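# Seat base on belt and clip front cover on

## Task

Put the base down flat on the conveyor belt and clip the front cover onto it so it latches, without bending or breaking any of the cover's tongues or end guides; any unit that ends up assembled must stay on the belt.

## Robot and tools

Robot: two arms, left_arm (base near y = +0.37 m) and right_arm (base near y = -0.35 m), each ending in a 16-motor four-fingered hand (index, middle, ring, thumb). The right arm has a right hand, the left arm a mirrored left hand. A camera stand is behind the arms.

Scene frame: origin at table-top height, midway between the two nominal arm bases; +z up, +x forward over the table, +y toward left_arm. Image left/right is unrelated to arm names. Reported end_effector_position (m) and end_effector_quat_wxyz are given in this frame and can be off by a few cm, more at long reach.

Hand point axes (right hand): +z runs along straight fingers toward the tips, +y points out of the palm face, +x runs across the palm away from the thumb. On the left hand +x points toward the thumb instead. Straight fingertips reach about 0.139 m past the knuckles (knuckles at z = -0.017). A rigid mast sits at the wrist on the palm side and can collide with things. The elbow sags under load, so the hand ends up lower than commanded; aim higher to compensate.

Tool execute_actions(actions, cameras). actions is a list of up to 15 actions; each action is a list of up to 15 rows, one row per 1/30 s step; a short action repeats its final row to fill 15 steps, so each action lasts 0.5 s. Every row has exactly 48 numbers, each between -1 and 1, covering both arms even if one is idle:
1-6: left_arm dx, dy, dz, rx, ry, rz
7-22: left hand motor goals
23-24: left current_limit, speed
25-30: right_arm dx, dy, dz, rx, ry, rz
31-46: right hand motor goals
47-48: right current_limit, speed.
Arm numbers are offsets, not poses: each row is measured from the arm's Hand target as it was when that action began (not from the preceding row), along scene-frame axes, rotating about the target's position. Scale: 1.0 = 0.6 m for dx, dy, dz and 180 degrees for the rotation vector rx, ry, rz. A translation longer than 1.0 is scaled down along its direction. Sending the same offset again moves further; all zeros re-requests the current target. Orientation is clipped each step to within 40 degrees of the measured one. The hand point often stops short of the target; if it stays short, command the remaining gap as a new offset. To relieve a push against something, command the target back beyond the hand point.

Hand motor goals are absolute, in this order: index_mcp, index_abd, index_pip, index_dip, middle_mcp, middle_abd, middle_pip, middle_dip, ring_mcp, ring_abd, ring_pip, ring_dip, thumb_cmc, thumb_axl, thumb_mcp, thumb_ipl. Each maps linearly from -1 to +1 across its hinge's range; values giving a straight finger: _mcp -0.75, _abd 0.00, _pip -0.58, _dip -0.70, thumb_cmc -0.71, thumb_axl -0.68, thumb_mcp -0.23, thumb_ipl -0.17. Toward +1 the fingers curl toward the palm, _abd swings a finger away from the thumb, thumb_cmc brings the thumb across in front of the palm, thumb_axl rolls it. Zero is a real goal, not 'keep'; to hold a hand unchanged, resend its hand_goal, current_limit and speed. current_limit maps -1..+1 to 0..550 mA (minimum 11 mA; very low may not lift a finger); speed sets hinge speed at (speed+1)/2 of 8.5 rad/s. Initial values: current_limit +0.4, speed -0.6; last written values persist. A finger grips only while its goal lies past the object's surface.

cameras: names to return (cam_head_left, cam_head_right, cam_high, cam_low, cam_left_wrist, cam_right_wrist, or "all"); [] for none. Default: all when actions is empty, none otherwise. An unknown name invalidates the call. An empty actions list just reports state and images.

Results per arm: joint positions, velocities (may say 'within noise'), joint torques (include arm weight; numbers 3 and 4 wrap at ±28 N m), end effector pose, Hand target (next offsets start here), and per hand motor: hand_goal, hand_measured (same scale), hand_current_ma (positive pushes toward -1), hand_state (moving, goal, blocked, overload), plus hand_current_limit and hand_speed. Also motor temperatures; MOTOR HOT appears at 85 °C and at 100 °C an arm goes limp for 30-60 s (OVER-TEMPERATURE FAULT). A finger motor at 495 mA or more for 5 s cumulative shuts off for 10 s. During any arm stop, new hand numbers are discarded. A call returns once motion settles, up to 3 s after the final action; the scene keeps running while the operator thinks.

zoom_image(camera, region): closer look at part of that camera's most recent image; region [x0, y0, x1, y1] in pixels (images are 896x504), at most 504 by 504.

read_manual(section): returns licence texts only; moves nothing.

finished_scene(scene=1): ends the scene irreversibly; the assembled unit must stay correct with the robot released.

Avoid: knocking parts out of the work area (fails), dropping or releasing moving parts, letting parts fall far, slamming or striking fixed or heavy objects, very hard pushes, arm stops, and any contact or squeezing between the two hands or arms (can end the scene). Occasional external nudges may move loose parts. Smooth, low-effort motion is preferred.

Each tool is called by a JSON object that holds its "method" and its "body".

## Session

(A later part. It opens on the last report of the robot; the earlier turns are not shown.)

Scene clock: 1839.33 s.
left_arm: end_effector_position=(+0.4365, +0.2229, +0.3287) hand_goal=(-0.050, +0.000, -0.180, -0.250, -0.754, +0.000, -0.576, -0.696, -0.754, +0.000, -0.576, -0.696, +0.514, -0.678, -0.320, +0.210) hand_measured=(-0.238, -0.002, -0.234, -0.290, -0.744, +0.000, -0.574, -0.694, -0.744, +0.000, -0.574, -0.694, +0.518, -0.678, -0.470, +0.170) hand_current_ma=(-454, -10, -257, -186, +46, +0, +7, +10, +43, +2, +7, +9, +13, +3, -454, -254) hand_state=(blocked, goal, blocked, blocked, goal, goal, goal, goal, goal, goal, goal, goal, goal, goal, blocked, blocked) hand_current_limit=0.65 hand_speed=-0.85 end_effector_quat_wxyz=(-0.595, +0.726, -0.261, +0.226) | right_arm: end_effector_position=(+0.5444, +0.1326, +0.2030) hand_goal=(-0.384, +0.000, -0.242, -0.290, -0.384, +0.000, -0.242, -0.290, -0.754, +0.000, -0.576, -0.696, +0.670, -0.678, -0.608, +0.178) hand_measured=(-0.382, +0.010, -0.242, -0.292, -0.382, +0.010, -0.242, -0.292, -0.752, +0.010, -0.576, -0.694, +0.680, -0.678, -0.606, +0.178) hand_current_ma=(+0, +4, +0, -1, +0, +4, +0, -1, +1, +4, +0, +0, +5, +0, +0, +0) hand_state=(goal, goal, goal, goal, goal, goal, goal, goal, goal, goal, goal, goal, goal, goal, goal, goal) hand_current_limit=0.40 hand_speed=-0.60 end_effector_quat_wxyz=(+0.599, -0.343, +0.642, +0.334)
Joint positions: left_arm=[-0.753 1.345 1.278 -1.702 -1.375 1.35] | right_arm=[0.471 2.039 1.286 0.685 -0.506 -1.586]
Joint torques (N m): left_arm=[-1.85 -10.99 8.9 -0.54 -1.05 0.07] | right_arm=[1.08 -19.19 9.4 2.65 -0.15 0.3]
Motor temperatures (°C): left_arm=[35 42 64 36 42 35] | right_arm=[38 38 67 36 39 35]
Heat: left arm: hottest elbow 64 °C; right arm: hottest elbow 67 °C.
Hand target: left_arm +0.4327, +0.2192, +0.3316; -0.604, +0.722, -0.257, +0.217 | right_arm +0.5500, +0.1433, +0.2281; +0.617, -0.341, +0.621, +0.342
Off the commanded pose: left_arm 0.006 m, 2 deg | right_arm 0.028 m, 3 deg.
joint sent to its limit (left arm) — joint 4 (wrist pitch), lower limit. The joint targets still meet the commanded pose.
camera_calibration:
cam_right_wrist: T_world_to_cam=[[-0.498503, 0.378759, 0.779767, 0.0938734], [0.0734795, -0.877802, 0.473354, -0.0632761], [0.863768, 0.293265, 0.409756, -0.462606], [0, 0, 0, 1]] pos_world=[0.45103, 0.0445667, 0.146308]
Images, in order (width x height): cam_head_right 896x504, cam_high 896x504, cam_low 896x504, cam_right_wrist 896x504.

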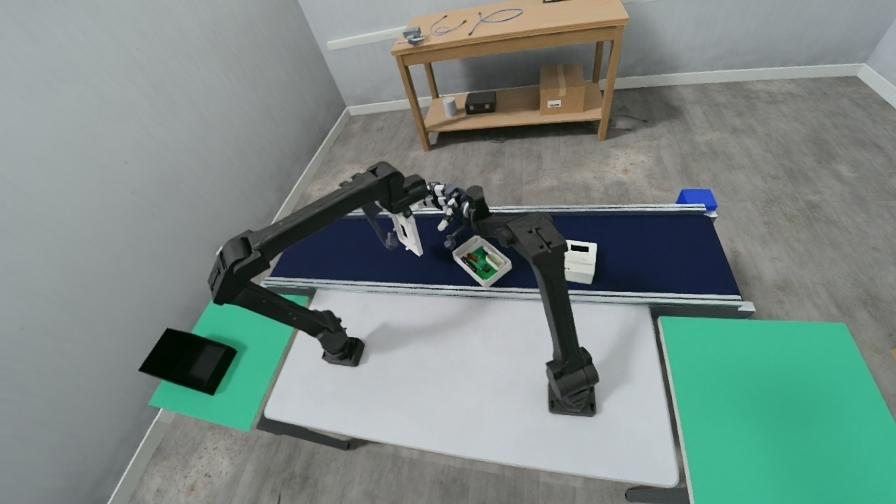

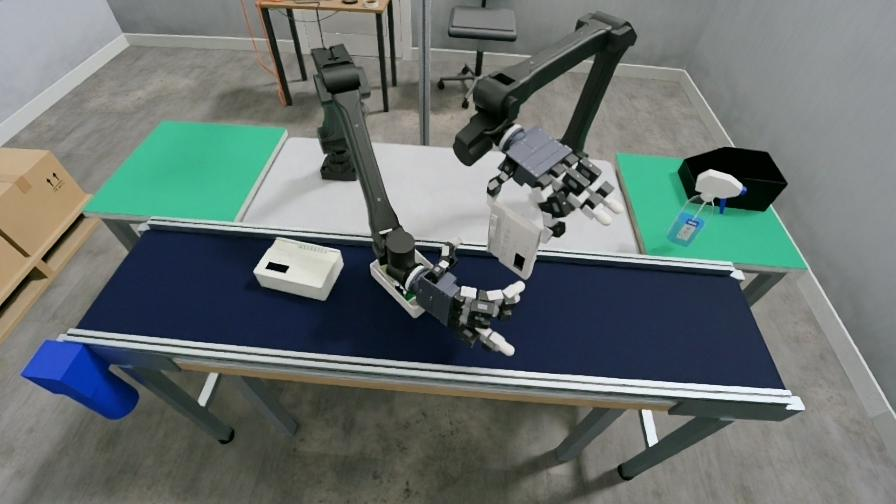

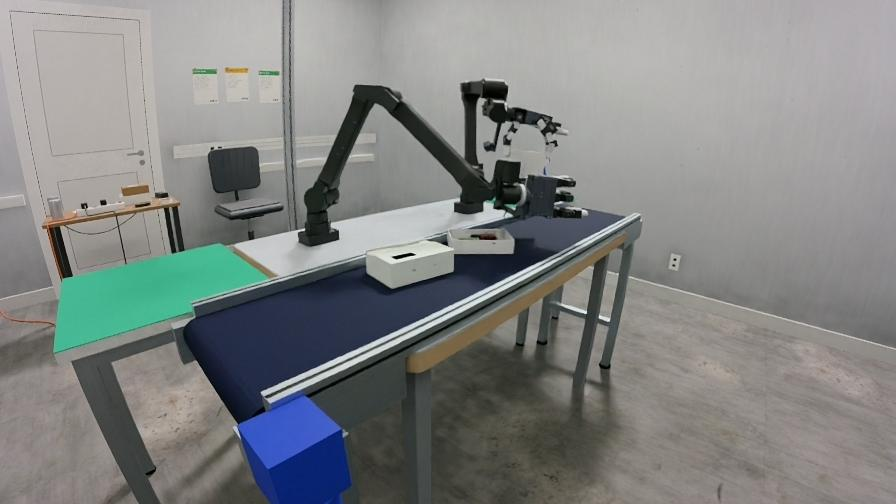

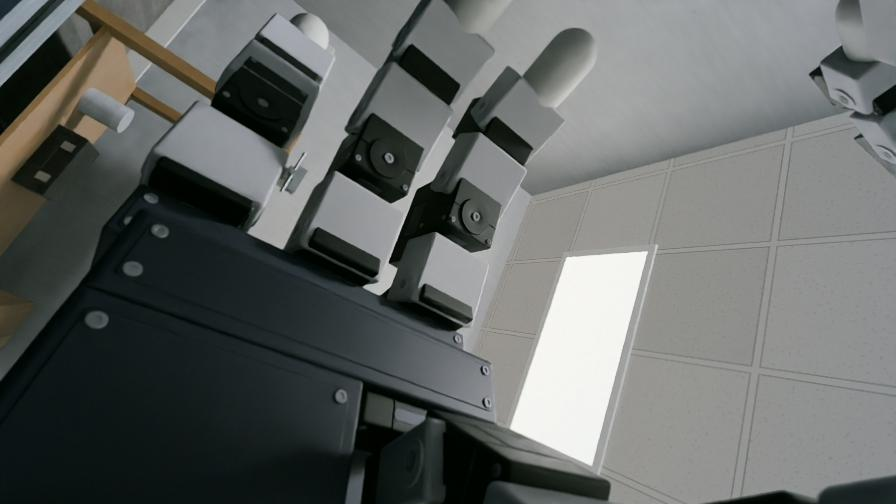

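{"method": "execute_actions", "body": {"actions": [[[0,0,0,0,0,0,-0.05,0,-0.18,-0.25,-0.754,0,-0.576,-0.696,-0.754,0,-0.576,-0.696,0.514,-0.678,-0.32,0.21,0.65,-0.85,-0.03,0.027,-0.003,0.02,0.017,0,-0.384,0,-0.241,-0.29,-0.384,0,-0.241,-0.29,-0.754,0,-0.576,-0.696,0.671,-0.678,-0.607,0.178,0.4,-0.6]],[[0,0,0,0,0,0,-0.05,0,-0.18,-0.25,-0.754,0,-0.576,-0.696,-0.754,0,-0.576,-0.696,0.514,-0.678,-0.32,0.21,0.65,-0.85,-0.03,0.027,-0.003,0,0,0,-0.384,0,-0.241,-0.29,-0.384,0,-0.241,-0.29,-0.754,0,-0.576,-0.696,0.671,-0.678,-0.607,0.178,0.4,-0.6]]], "cameras": ["cam_high","cam_low","cam_right_wrist"]}}

{"method": "zoom_image", "body": {"camera": "cam_high", "region": [420, 150, 600, 310]}}

{"method": "zoom_image", "body": {"camera": "cam_low", "region": [460, 100, 600, 230]}}

Scene clock: 1889.33 s.
left_arm: end_effector_position=(+0.4365, +0.2229, +0.3287) hand_goal=(-0.050, +0.000, -0.180, -0.250, -0.754, +0.000, -0.576, -0.696, -0.754, +0.000, -0.576, -0.696, +0.514, -0.678, -0.320, +0.210) hand_measured=(-0.238, -0.002, -0.234, -0.290, -0.744, +0.000, -0.574, -0.694, -0.744, +0.000, -0.574, -0.694, +0.518, -0.678, -0.470, +0.170) hand_current_ma=(-454, -10, -257, -186, +46, +0, +7, +10, +43, +2, +7, +9, +13, +3, -454, -254) hand_state=(blocked, goal, blocked, blocked, goal, goal, goal, goal, goal, goal, goal, goal, goal, goal, blocked, blocked) hand_current_limit=0.65 hand_speed=-0.85 end_effector_quat_wxyz=(-0.595, +0.726, -0.261, +0.226) | right_arm: end_effector_position=(+0.5166, +0.1744, +0.2217) hand_goal=(-0.384, +0.000, -0.242, -0.290, -0.384, +0.000, -0.242, -0.290, -0.754, +0.000, -0.576, -0.696, +0.670, -0.678, -0.608, +0.178) hand_measured=(-0.384, +0.010, -0.242, -0.292, -0.384, +0.010, -0.242, -0.292, -0.754, +0.010, -0.576, -0.694, +0.680, -0.678, -0.606, +0.178) hand_current_ma=(+0, +4, +0, -1, +0, +4, +0, -1, +0, +4, +0, +0, +5, +0, +0, +0) hand_state=(goal, goal, goal, goal, goal, goal, goal, goal, goal, goal, goal, goal, goal, goal, goal, goal) hand_current_limit=0.40 hand_speed=-0.60 end_effector_quat_wxyz=(+0.609, -0.317, +0.630, +0.364)
Joint positions: left_arm=[-0.753 1.345 1.278 -1.702 -1.375 1.35] | right_arm=[0.557 2.041 1.28 0.768 -0.426 -1.495]
Joint torques (N m): left_arm=[-1.96 -11.05 8.92 -0.55 -1.06 0.07] | right_arm=[0.91 -19.19 6.5 2.62 -0.02 0.35]
Motor temperatures (°C): left_arm=[35 41 63 36 43 35] | right_arm=[38 42 72 36 38 36]
Heat: left arm: hottest elbow 63 °C; right arm: hottest elbow 72 °C.
Hand target: left_arm +0.4327, +0.2192, +0.3316; -0.604, +0.722, -0.257, +0.217 | right_arm +0.5141, +0.1757, +0.2247; +0.611, -0.312, +0.626, +0.370
Off the commanded pose: left_arm 0.006 m, 2 deg | right_arm 0.004 m, 1 deg.
joint sent to its limit (left arm) — joint 4 (wrist pitch), lower limit. The joint targets still meet the commanded pose.
camera_calibration:
cam_right_wrist: T_world_to_cam=[[-0.490235, 0.309877, 0.814644, 0.0496467], [0.0811222, -0.914385, 0.396635, -0.013992], [0.867807, 0.26053, 0.423126, -0.457851], [0, 0, 0, 1]] pos_world=[0.4228, 0.0911054, 0.158834]
Images, in order (width x height): cam_high 896x504, cam_low 896x504, cam_right_wrist 896x504.

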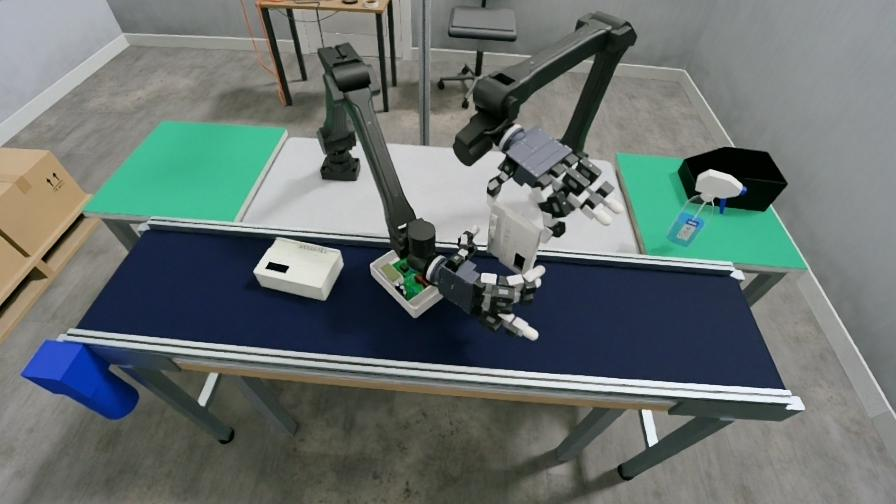

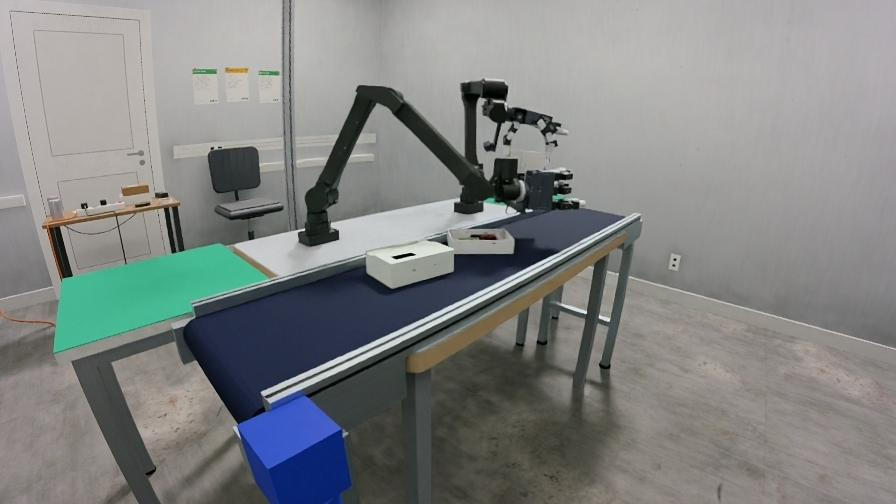

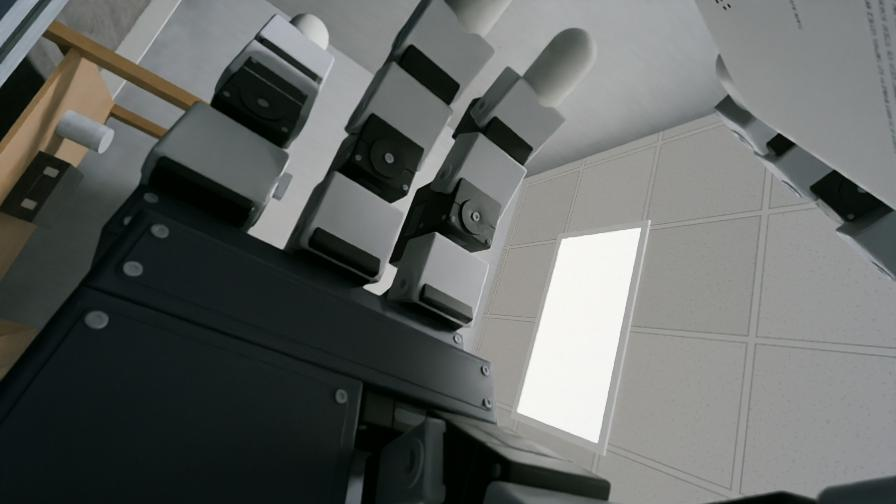

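Scaled by 2.800 from the camera's 896x504 image, which has a finer 1280x720 frame.

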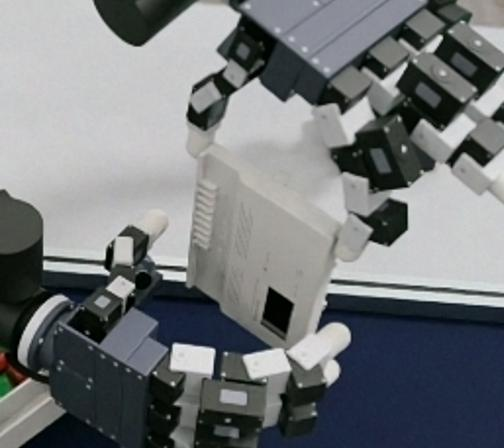

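Scaled by 3.600 from the camera's 896x504 image, which has a finer 1280x720 frame.

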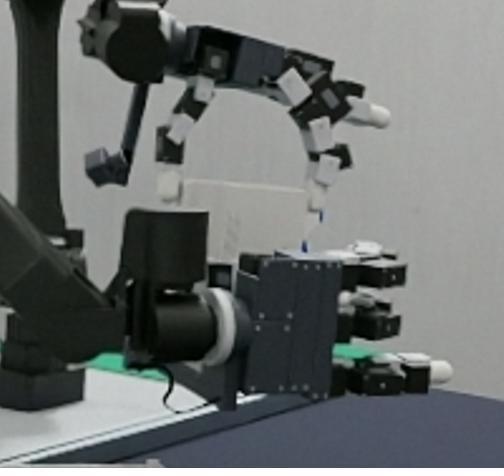

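{"method": "execute_actions", "body": {"actions": [[[0,0,0,0,0,0,-0.05,0,-0.18,-0.25,-0.754,0,-0.576,-0.696,-0.754,0,-0.576,-0.696,0.514,-0.678,-0.32,0.21,0.65,-0.85,0,0,-0.038,0,0,0,-0.384,0,-0.241,-0.29,-0.384,0,-0.241,-0.29,-0.754,0,-0.576,-0.696,0.671,-0.678,-0.607,0.178,0.4,-0.6]]], "cameras": ["cam_high","cam_low","cam_right_wrist"]}}

Scene clock: 1930.83 s.
left_arm: end_effector_position=(+0.4365, +0.2229, +0.3287) hand_goal=(-0.050, +0.000, -0.180, -0.250, -0.754, +0.000, -0.576, -0.696, -0.754, +0.000, -0.576, -0.696, +0.514, -0.678, -0.320, +0.210) hand_measured=(-0.238, -0.002, -0.234, -0.290, -0.744, +0.000, -0.574, -0.694, -0.744, +0.000, -0.574, -0.694, +0.518, -0.678, -0.470, +0.170) hand_current_ma=(-454, -10, -257, -186, +46, +0, +7, +10, +43, +2, +7, +9, +13, +3, -454, -254) hand_state=(blocked, goal, blocked, blocked, goal, goal, goal, goal, goal, goal, goal, goal, goal, goal, blocked, blocked) hand_current_limit=0.65 hand_speed=-0.85 end_effector_quat_wxyz=(-0.595, +0.726, -0.261, +0.226) | right_arm: end_effector_position=(+0.5158, +0.1738, +0.2037) hand_goal=(-0.384, +0.000, -0.242, -0.290, -0.384, +0.000, -0.242, -0.290, -0.754, +0.000, -0.576, -0.696, +0.670, -0.678, -0.608, +0.178) hand_measured=(-0.384, +0.010, -0.242, -0.292, -0.384, +0.010, -0.242, -0.292, -0.754, +0.010, -0.576, -0.694, +0.680, -0.678, -0.606, +0.178) hand_current_ma=(+0, +4, +0, -1, +0, +4, +0, -1, +0, +4, +0, +0, +5, +0, +0, +0) hand_state=(goal, goal, goal, goal, goal, goal, goal, goal, goal, goal, goal, goal, goal, goal, goal, goal) hand_current_limit=0.40 hand_speed=-0.60 end_effector_quat_wxyz=(+0.611, -0.316, +0.628, +0.364)
Joint positions: left_arm=[-0.753 1.345 1.278 -1.702 -1.375 1.35] | right_arm=[0.557 2.075 1.273 0.815 -0.426 -1.495]
Joint torques (N m): left_arm=[-1.79 -11.22 8.9 -0.54 -1.05 0.07] | right_arm=[0.5 -19.14 6.23 2.61 0.06 0.3]
Motor temperatures (°C): left_arm=[35 40 63 36 43 35] | right_arm=[38 44 65 36 37 36]
Heat: left arm: hottest elbow 63 °C; right arm: hottest elbow 65 °C.
Hand target: left_arm +0.4327, +0.2192, +0.3316; -0.604, +0.722, -0.257, +0.217 | right_arm +0.5141, +0.1756, +0.2018; +0.611, -0.312, +0.626, +0.370
Off the commanded pose: left_arm 0.006 m, 2 deg | right_arm 0.003 m, 1 deg.
joint sent to its limit (left arm) — joint 4 (wrist pitch), lower limit. The joint targets still meet the commanded pose.
camera_calibration:
cam_right_wrist: T_world_to_cam=[[-0.49397, 0.307162, 0.813416, 0.0667431], [0.0789043, -0.915825, 0.39375, -0.00531983], [0.865891, 0.258683, 0.428153, -0.449161], [0, 0, 0, 1]] pos_world=[0.422313, 0.0908172, 0.140114]
Images, in order (width x height): cam_high 896x504, cam_low 896x504, cam_right_wrist 896x504.

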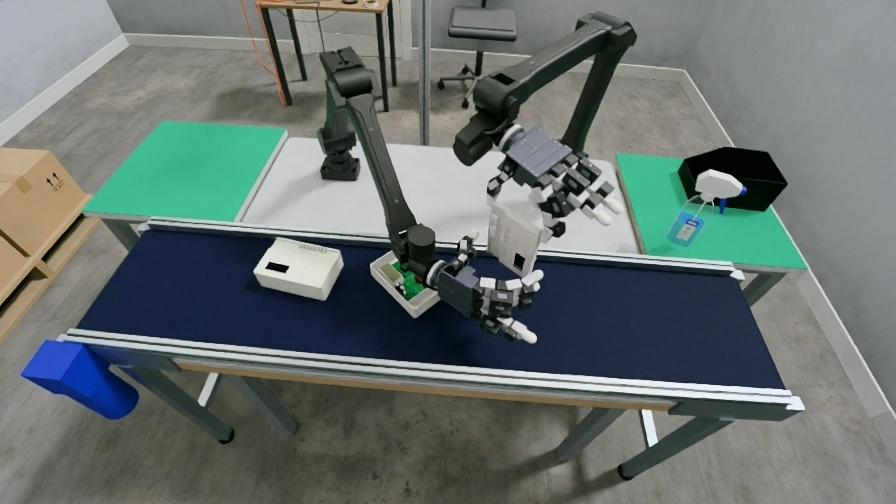

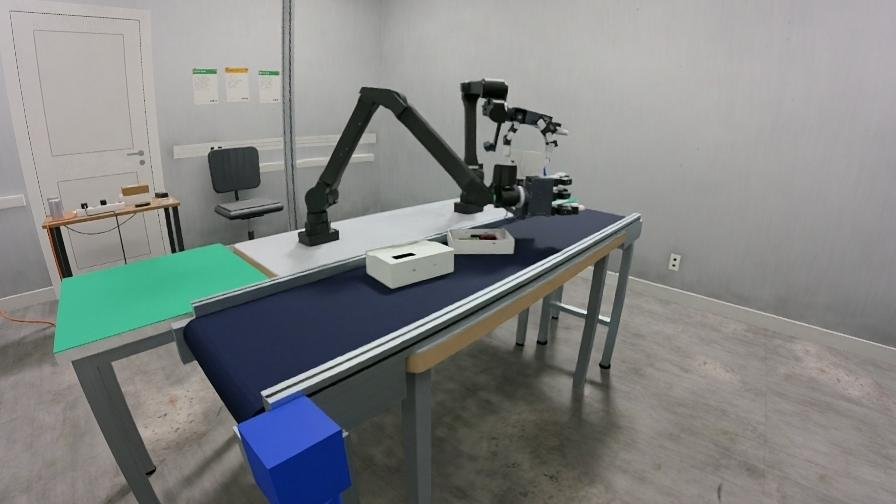

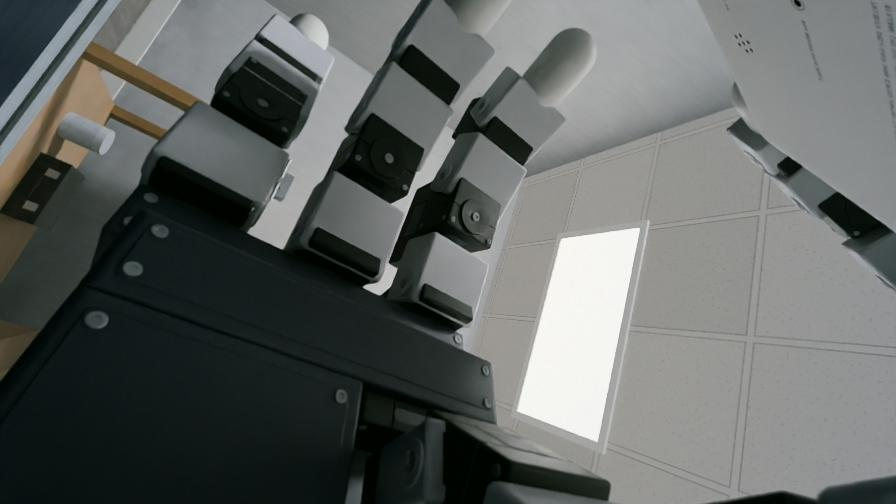

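{"method": "execute_actions", "body": {"actions": [[[0,0,0,0,0,0,-0.05,0,-0.18,-0.25,-0.754,0,-0.576,-0.696,-0.754,0,-0.576,-0.696,0.514,-0.678,-0.32,0.21,0.65,-0.85,-0.030,0.003,-0.01,0,0,0,-0.384,0,-0.241,-0.29,-0.384,0,-0.241,-0.29,-0.754,0,-0.576,-0.696,0.671,-0.678,-0.607,0.178,0.4,-0.6]]], "cameras": ["cam_high","cam_low","cam_right_wrist"]}}

{"method": "zoom_image", "body": {"camera": "cam_high", "region": [400, 150, 640, 360]}}

{"method": "zoom_image", "body": {"camera": "cam_low", "region": [440, 80, 620, 260]}}

Scene clock: 1938.83 s.
left_arm: end_effector_position=(+0.4365, +0.2229, +0.3287) hand_goal=(-0.050, +0.000, -0.180, -0.250, -0.754, +0.000, -0.576, -0.696, -0.754, +0.000, -0.576, -0.696, +0.514, -0.678, -0.320, +0.210) hand_measured=(-0.238, -0.002, -0.234, -0.290, -0.744, +0.000, -0.574, -0.694, -0.744, +0.000, -0.574, -0.694, +0.518, -0.678, -0.470, +0.170) hand_current_ma=(-454, -10, -257, -186, +46, +0, +7, +10, +43, +2, +7, +9, +13, +3, -454, -254) hand_state=(blocked, goal, blocked, blocked, goal, goal, goal, goal, goal, goal, goal, goal, goal, goal, blocked, blocked) hand_current_limit=0.65 hand_speed=-0.85 end_effector_quat_wxyz=(-0.595, +0.726, -0.261, +0.226) | right_arm: end_effector_position=(+0.5001, +0.1728, +0.1875) hand_goal=(-0.384, +0.000, -0.242, -0.290, -0.384, +0.000, -0.242, -0.290, -0.754, +0.000, -0.576, -0.696, +0.670, -0.678, -0.608, +0.178) hand_measured=(-0.384, +0.010, -0.242, -0.292, -0.384, +0.010, -0.242, -0.292, -0.754, +0.010, -0.576, -0.694, +0.680, -0.678, -0.606, +0.178) hand_current_ma=(+0, +4, +0, -1, +0, +4, +0, -1, +0, +4, +0, +0, +5, +0, +0, +0) hand_state=(goal, goal, goal, goal, goal, goal, goal, goal, goal, goal, goal, goal, goal, goal, goal, goal) hand_current_limit=0.40 hand_speed=-0.60 end_effector_quat_wxyz=(+0.606, -0.315, +0.634, +0.362)
Joint positions: left_arm=[-0.753 1.345 1.278 -1.702 -1.375 1.35] | right_arm=[0.571 2.073 1.22 0.85 -0.407 -1.495]
Joint torques (N m): left_arm=[-1.85 -10.99 8.92 -0.59 -1.04 0.08] | right_arm=[0.73 -19.43 6.16 2.55 0 0.33]
Motor temperatures (°C): left_arm=[35 40 63 36 43 35] | right_arm=[38 43 64 36 37 36]
Heat: left arm: hottest elbow 63 °C; right arm: hottest elbow 64 °C.
Hand target: left_arm +0.4327, +0.2192, +0.3316; -0.604, +0.722, -0.257, +0.217 | right_arm +0.4961, +0.1774, +0.1956; +0.611, -0.312, +0.626, +0.370
Off the commanded pose: left_arm 0.006 m, 2 deg | right_arm 0.010 m, 1 deg.
joint sent to its limit (left arm) — joint 4 (wrist pitch), lower limit. The joint targets still meet the commanded pose.
camera_calibration:
cam_right_wrist: T_world_to_cam=[[-0.481342, 0.316414, 0.81743, 0.0637654], [0.0801647, -0.912772, 0.400525, -0.00106817], [0.872859, 0.258319, 0.413991, -0.429151], [0, 0, 0, 1]] pos_world=[0.405367, 0.0897065, 0.125969]
Images, in order (width x height): cam_high 896x504, cam_low 896x504, cam_right_wrist 896x504.

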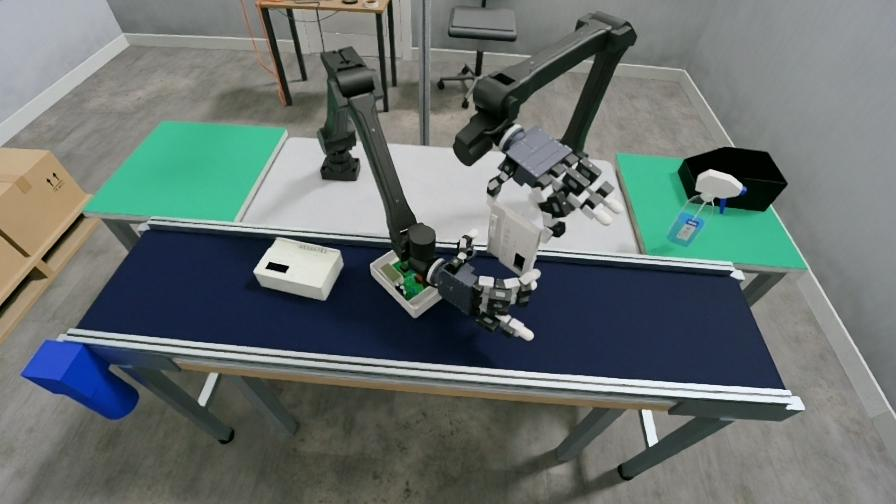

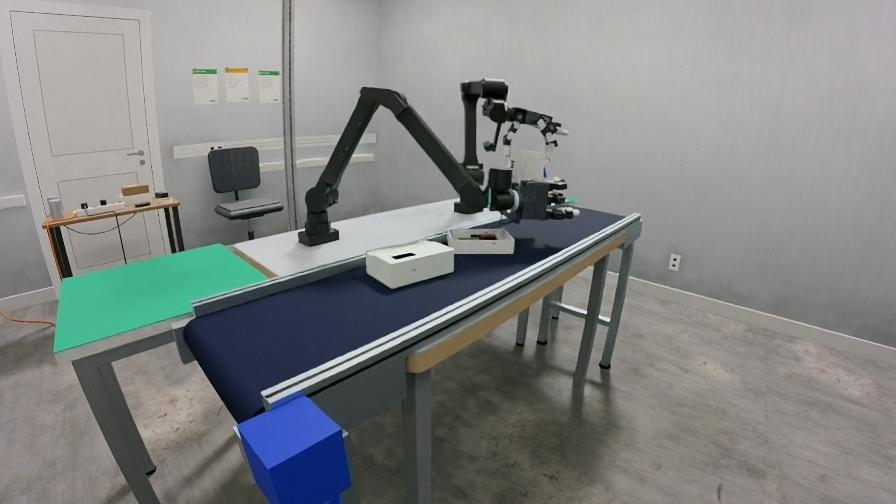

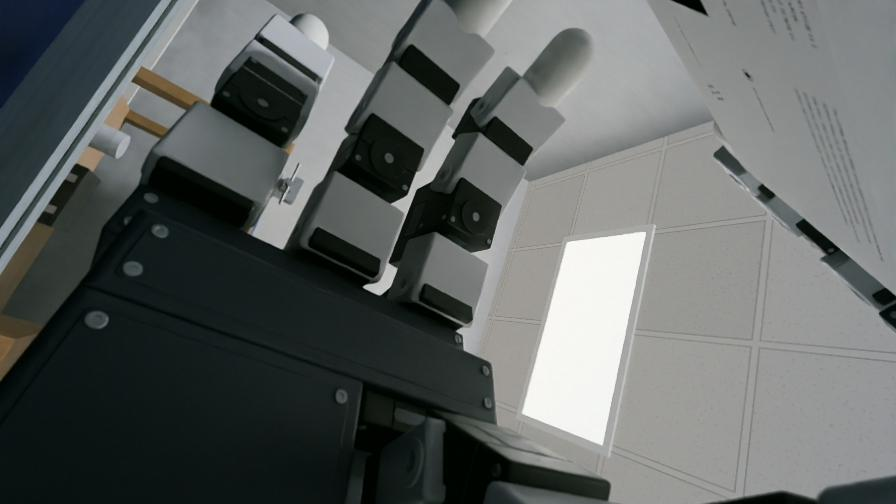

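Scaled by 2.100 from the camera's 896x504 image, which has a finer 1280x720 frame.

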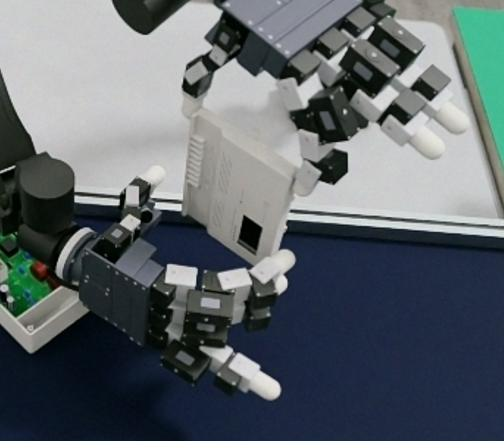

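Scaled by 2.800 from the camera's 896x504 image, which has a finer 1280x720 frame.

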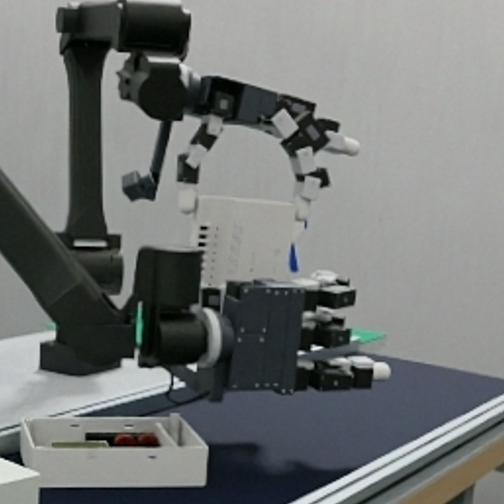

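{"method": "execute_actions", "body": {"actions": [[[0,0,0,0,0,0,-0.05,0,-0.18,-0.25,-0.754,0,-0.576,-0.696,-0.754,0,-0.576,-0.696,0.514,-0.678,-0.32,0.21,0.65,-0.85,-0.015,0.013,0.017,0,0,0,-0.384,0,-0.241,-0.29,-0.384,0,-0.241,-0.29,-0.754,0,-0.576,-0.696,0.671,-0.678,-0.607,0.178,0.4,-0.6]]], "cameras": ["cam_high","cam_low","cam_right_wrist","cam_head_right"]}}

{"method": "zoom_image", "body": {"camera": "cam_high", "region": [450, 170, 590, 310]}}

{"method": "zoom_image", "body": {"camera": "cam_low", "region": [470, 110, 610, 250]}}

Scene clock: 1956.10 s.
left_arm: end_effector_position=(+0.4365, +0.2229, +0.3287) hand_goal=(-0.050, +0.000, -0.180, -0.250, -0.754, +0.000, -0.576, -0.696, -0.754, +0.000, -0.576, -0.696, +0.514, -0.678, -0.320, +0.210) hand_measured=(-0.238, -0.002, -0.234, -0.290, -0.744, +0.000, -0.574, -0.694, -0.744, +0.000, -0.574, -0.694, +0.518, -0.678, -0.470, +0.170) hand_current_ma=(-454, -10, -257, -186, +46, +0, +7, +10, +43, +2, +7, +9, +13, +3, -454, -254) hand_state=(blocked, goal, blocked, blocked, goal, goal, goal, goal, goal, goal, goal, goal, goal, goal, blocked, blocked) hand_current_limit=0.65 hand_speed=-0.85 end_effector_quat_wxyz=(-0.595, +0.726, -0.261, +0.226) | right_arm: end_effector_position=(+0.4925, +0.1831, +0.1874) hand_goal=(-0.384, +0.000, -0.242, -0.290, -0.384, +0.000, -0.242, -0.290, -0.754, +0.000, -0.576, -0.696, +0.670, -0.678, -0.608, +0.178) hand_measured=(-0.384, +0.010, -0.242, -0.292, -0.384, +0.010, -0.242, -0.292, -0.754, +0.010, -0.576, -0.694, +0.680, -0.678, -0.606, +0.178) hand_current_ma=(+0, +4, +0, -1, +0, +4, +0, -1, +0, +4, +0, +0, +5, +0, +0, +0) hand_state=(goal, goal, goal, goal, goal, goal, goal, goal, goal, goal, goal, goal, goal, goal, goal, goal) hand_current_limit=0.40 hand_speed=-0.60 end_effector_quat_wxyz=(+0.606, -0.315, +0.634, +0.362)
Joint positions: left_arm=[-0.753 1.345 1.278 -1.702 -1.375 1.35] | right_arm=[0.592 2.073 1.219 0.85 -0.387 -1.495]
Joint torques (N m): left_arm=[-1.9 -10.87 8.85 -0.58 -1.04 0.06] | right_arm=[0.67 -21.19 5.74 2.06 0.02 0.33]
Motor temperatures (°C): left_arm=[35 40 63 36 43 35] | right_arm=[38 45 64 36 37 36]
Heat: left arm: hottest elbow 63 °C; right arm: hottest elbow 64 °C.
Hand target: left_arm +0.4327, +0.2192, +0.3316; -0.604, +0.722, -0.257, +0.217 | right_arm +0.4870, +0.1853, +0.2059; +0.611, -0.312, +0.626, +0.370
Off the commanded pose: left_arm 0.006 m, 2 deg | right_arm 0.019 m, 1 deg.
joint sent to its limit (left arm) — joint 4 (wrist pitch), lower limit. The joint targets still meet the commanded pose.
camera_calibration:
cam_right_wrist: T_world_to_cam=[[-0.481627, 0.315866, 0.817474, 0.0572051], [0.081732, -0.912534, 0.40075, 0.0081104], [0.872557, 0.259826, 0.413685, -0.425164], [0, 0, 0, 1]] pos_world=[0.397868, 0.0998005, 0.12587]
Images, in order (width x height): cam_head_right 896x504, cam_high 896x504, cam_low 896x504, cam_right_wrist 896x504.

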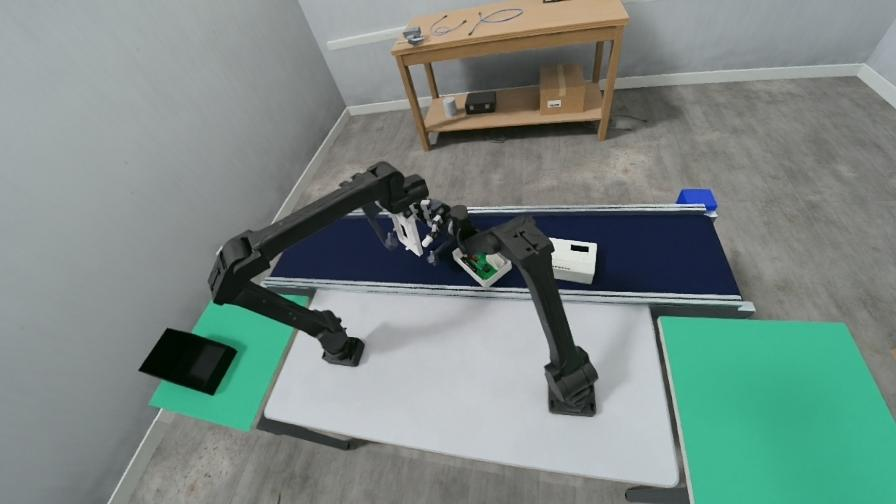

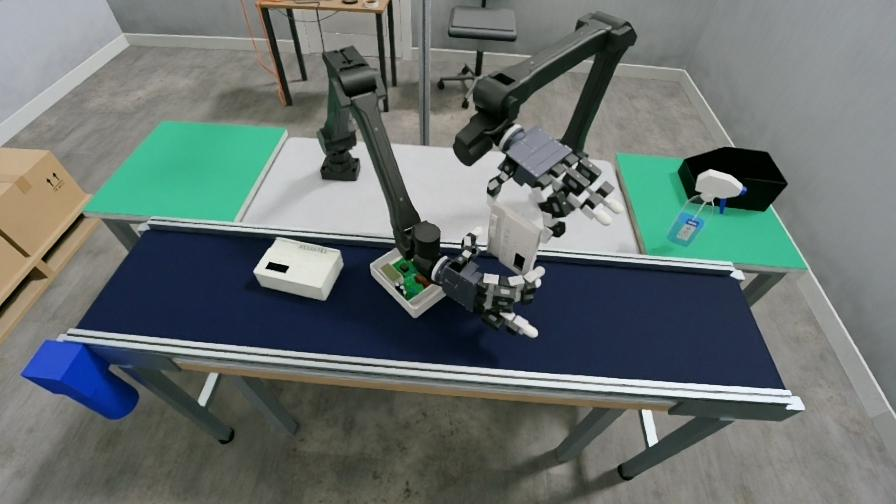

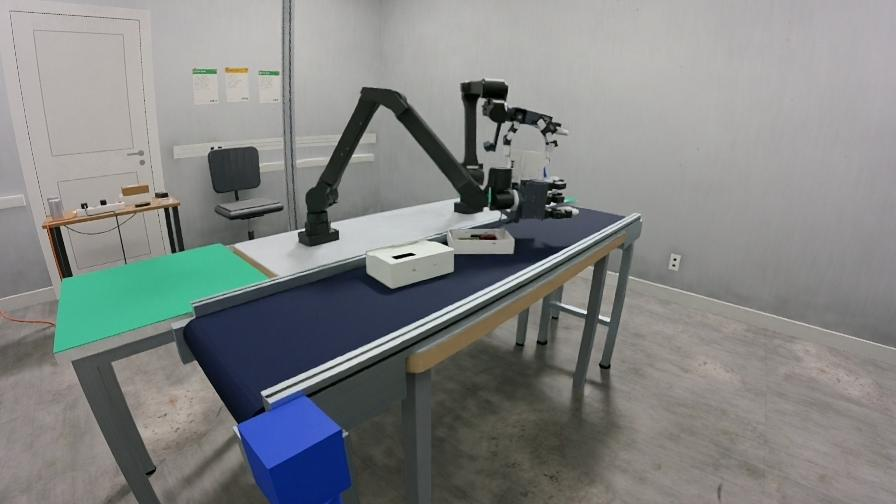

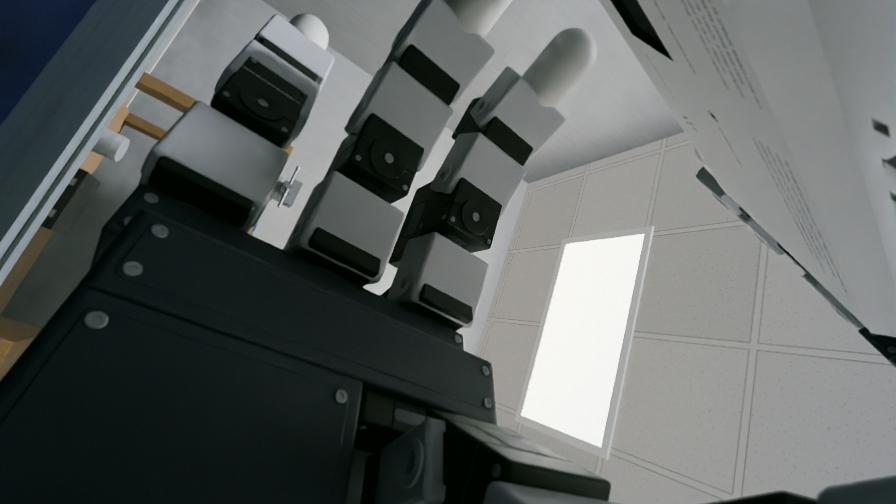

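Scaled by 3.600 from the camera's 896x504 image, which has a finer 1280x720 frame.

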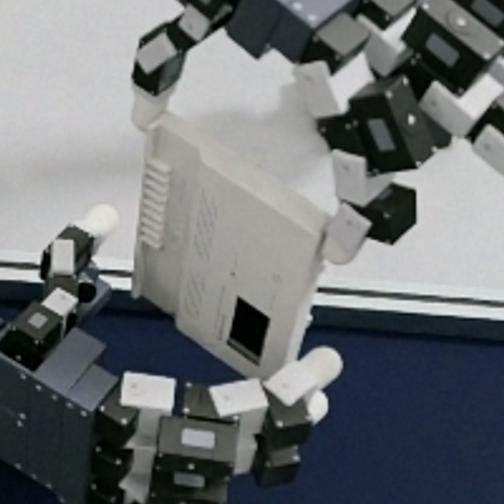

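Scaled by 3.600 from the camera's 896x504 image, which has a finer 1280x720 frame.

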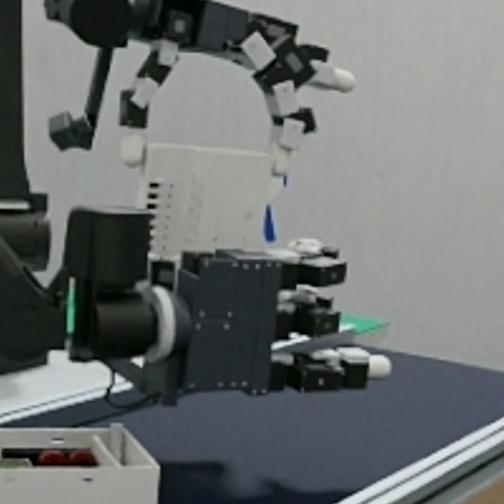

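{"method": "execute_actions", "body": {"actions": [[[0,0,0,0,0,0,-0.05,0,-0.18,-0.25,-0.754,0,-0.576,-0.696,-0.754,0,-0.576,-0.696,0.514,-0.678,-0.32,0.21,0.65,-0.85,-0.0167,0.001,0.012,0,0,0,-0.384,0,-0.241,-0.29,-0.384,0,-0.241,-0.29,-0.754,0,-0.576,-0.696,0.671,-0.678,-0.607,0.178,0.4,-0.6]]], "cameras": ["cam_high","cam_low","cam_right_wrist"]}}

{"method": "zoom_image", "body": {"camera": "cam_high", "region": [450, 170, 590, 310]}}

{"method": "zoom_image", "body": {"camera": "cam_low", "region": [470, 110, 610, 250]}}

Scene clock: 2000.20 s.
left_arm: end_effector_position=(+0.4365, +0.2229, +0.3287) hand_goal=(-0.050, +0.000, -0.180, -0.250, -0.754, +0.000, -0.576, -0.696, -0.754, +0.000, -0.576, -0.696, +0.514, -0.678, -0.320, +0.210) hand_measured=(-0.238, -0.002, -0.234, -0.290, -0.744, +0.000, -0.574, -0.694, -0.744, +0.000, -0.574, -0.694, +0.518, -0.678, -0.470, +0.170) hand_current_ma=(-454, -10, -257, -186, +46, +0, +7, +10, +43, +2, +7, +9, +13, +3, -454, -254) hand_state=(blocked, goal, blocked, blocked, goal, goal, goal, goal, goal, goal, goal, goal, goal, goal, blocked, blocked) hand_current_limit=0.65 hand_speed=-0.85 end_effector_quat_wxyz=(-0.595, +0.726, -0.261, +0.226) | right_arm: end_effector_position=(+0.4834, +0.1816, +0.1978) hand_goal=(-0.384, +0.000, -0.242, -0.290, -0.384, +0.000, -0.242, -0.290, -0.754, +0.000, -0.576, -0.696, +0.670, -0.678, -0.608, +0.178) hand_measured=(-0.384, +0.010, -0.242, -0.292, -0.384, +0.010, -0.242, -0.292, -0.754, +0.010, -0.576, -0.694, +0.680, -0.678, -0.606, +0.178) hand_current_ma=(+0, +4, +0, -1, +0, +4, +0, -1, +0, +4, +0, +0, +5, +0, +0, +0) hand_state=(goal, goal, goal, goal, goal, goal, goal, goal, goal, goal, goal, goal, goal, goal, goal, goal) hand_current_limit=0.40 hand_speed=-0.60 end_effector_quat_wxyz=(+0.608, -0.314, +0.633, +0.362)
Joint positions: left_arm=[-0.753 1.345 1.278 -1.702 -1.375 1.35] | right_arm=[0.6 2.04 1.191 0.85 -0.376 -1.495]
Joint torques (N m): left_arm=[-1.85 -10.99 8.88 -0.57 -1.05 0.08] | right_arm=[1.2 -20.6 6.05 1.89 0 0.31]
Motor temperatures (°C): left_arm=[35 40 63 36 43 35] | right_arm=[38 49 63 36 37 36]
Heat: left arm: hottest elbow 63 °C; right arm: hottest elbow 63 °C.
Hand target: left_arm +0.4327, +0.2192, +0.3316; -0.604, +0.722, -0.257, +0.217 | right_arm +0.4770, +0.1860, +0.2131; +0.611, -0.312, +0.626, +0.370
Off the commanded pose: left_arm 0.006 m, 2 deg | right_arm 0.017 m, 1 deg.
joint sent to its limit (left arm) — joint 4 (wrist pitch), lower limit. The joint targets still meet the commanded pose.
camera_calibration:
cam_right_wrist: T_world_to_cam=[[-0.484246, 0.31484, 0.816322, 0.046416], [0.077153, -0.914011, 0.398285, 0.0062986], [0.871523, 0.25585, 0.418316, -0.420857], [0, 0, 0, 1]] pos_world=[0.388777, 0.0988195, 0.135652]
Images, in order (width x height): cam_high 896x504, cam_low 896x504, cam_right_wrist 896x504.

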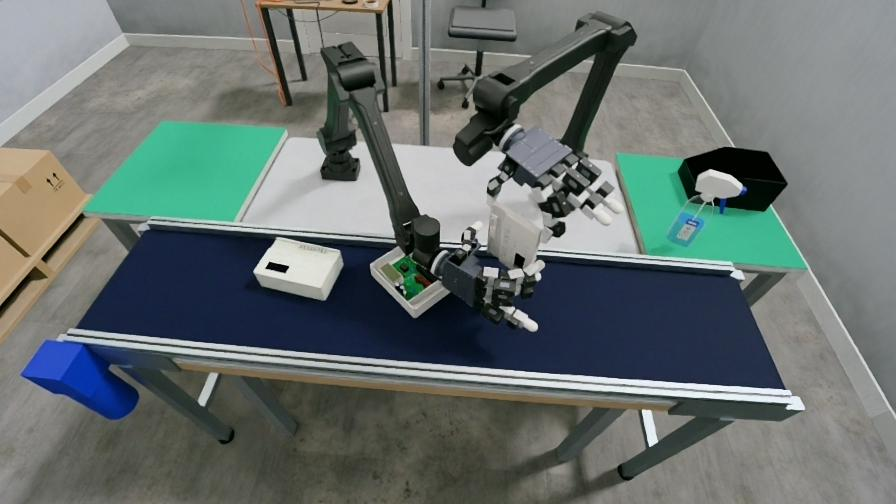

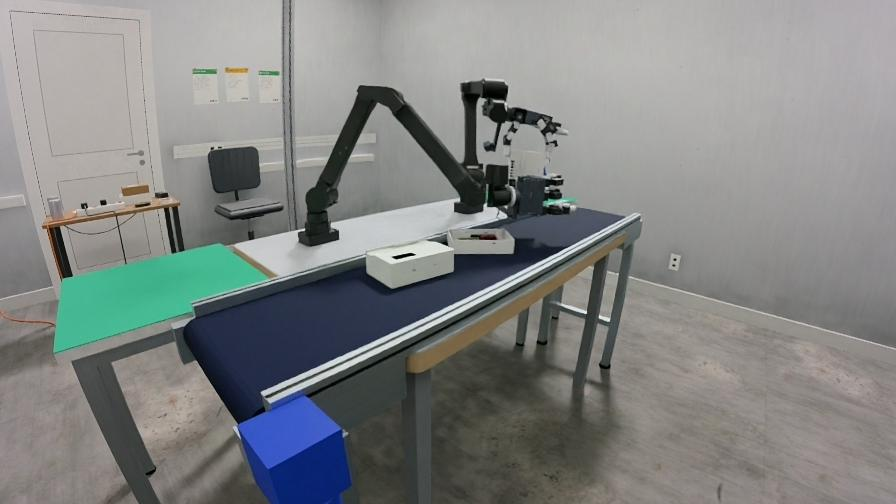

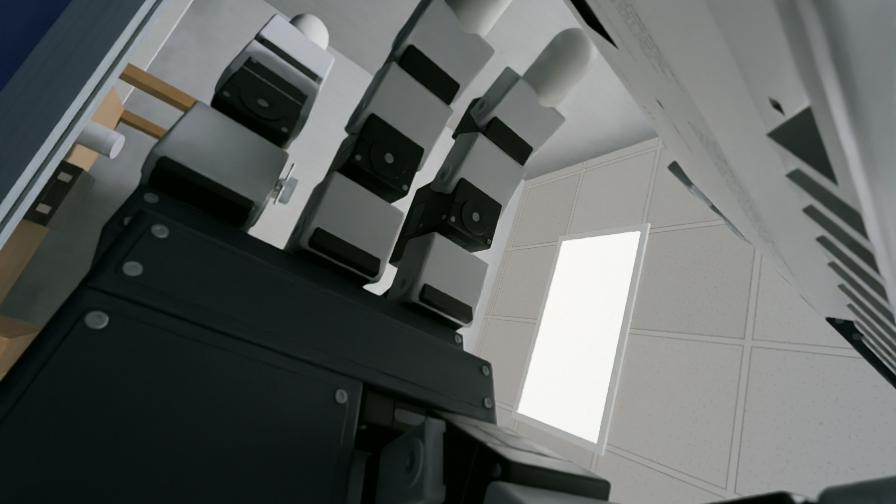

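Scaled by 3.600 from the camera's 896x504 image, which has a finer 1280x720 frame.

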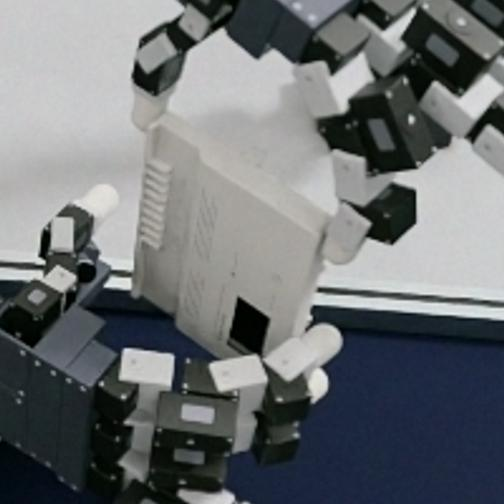

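Scaled by 3.600 from the camera's 896x504 image, which has a finer 1280x720 frame.

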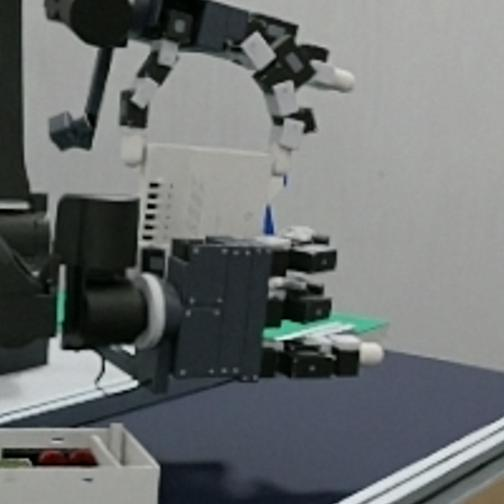

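{"method": "zoom_image", "body": {"camera": "cam_high", "region": [480, 190, 560, 280]}}

{"method": "zoom_image", "body": {"camera": "cam_low", "region": [495, 130, 575, 210]}}

Scaled by 5.600 from the camera's 896x504 image, which has a finer 1280x720 frame.

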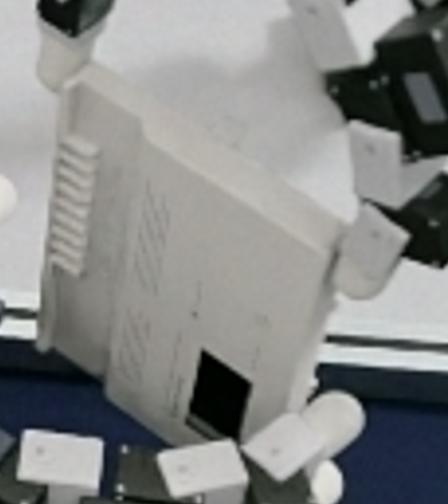

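Scaled by 6.300 from the camera's 896x504 image, which has a finer 1280x720 frame.

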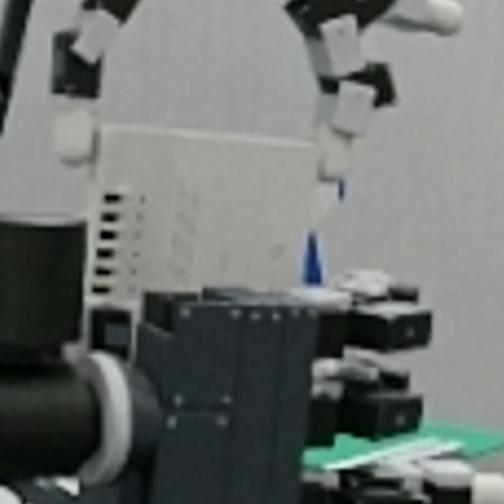

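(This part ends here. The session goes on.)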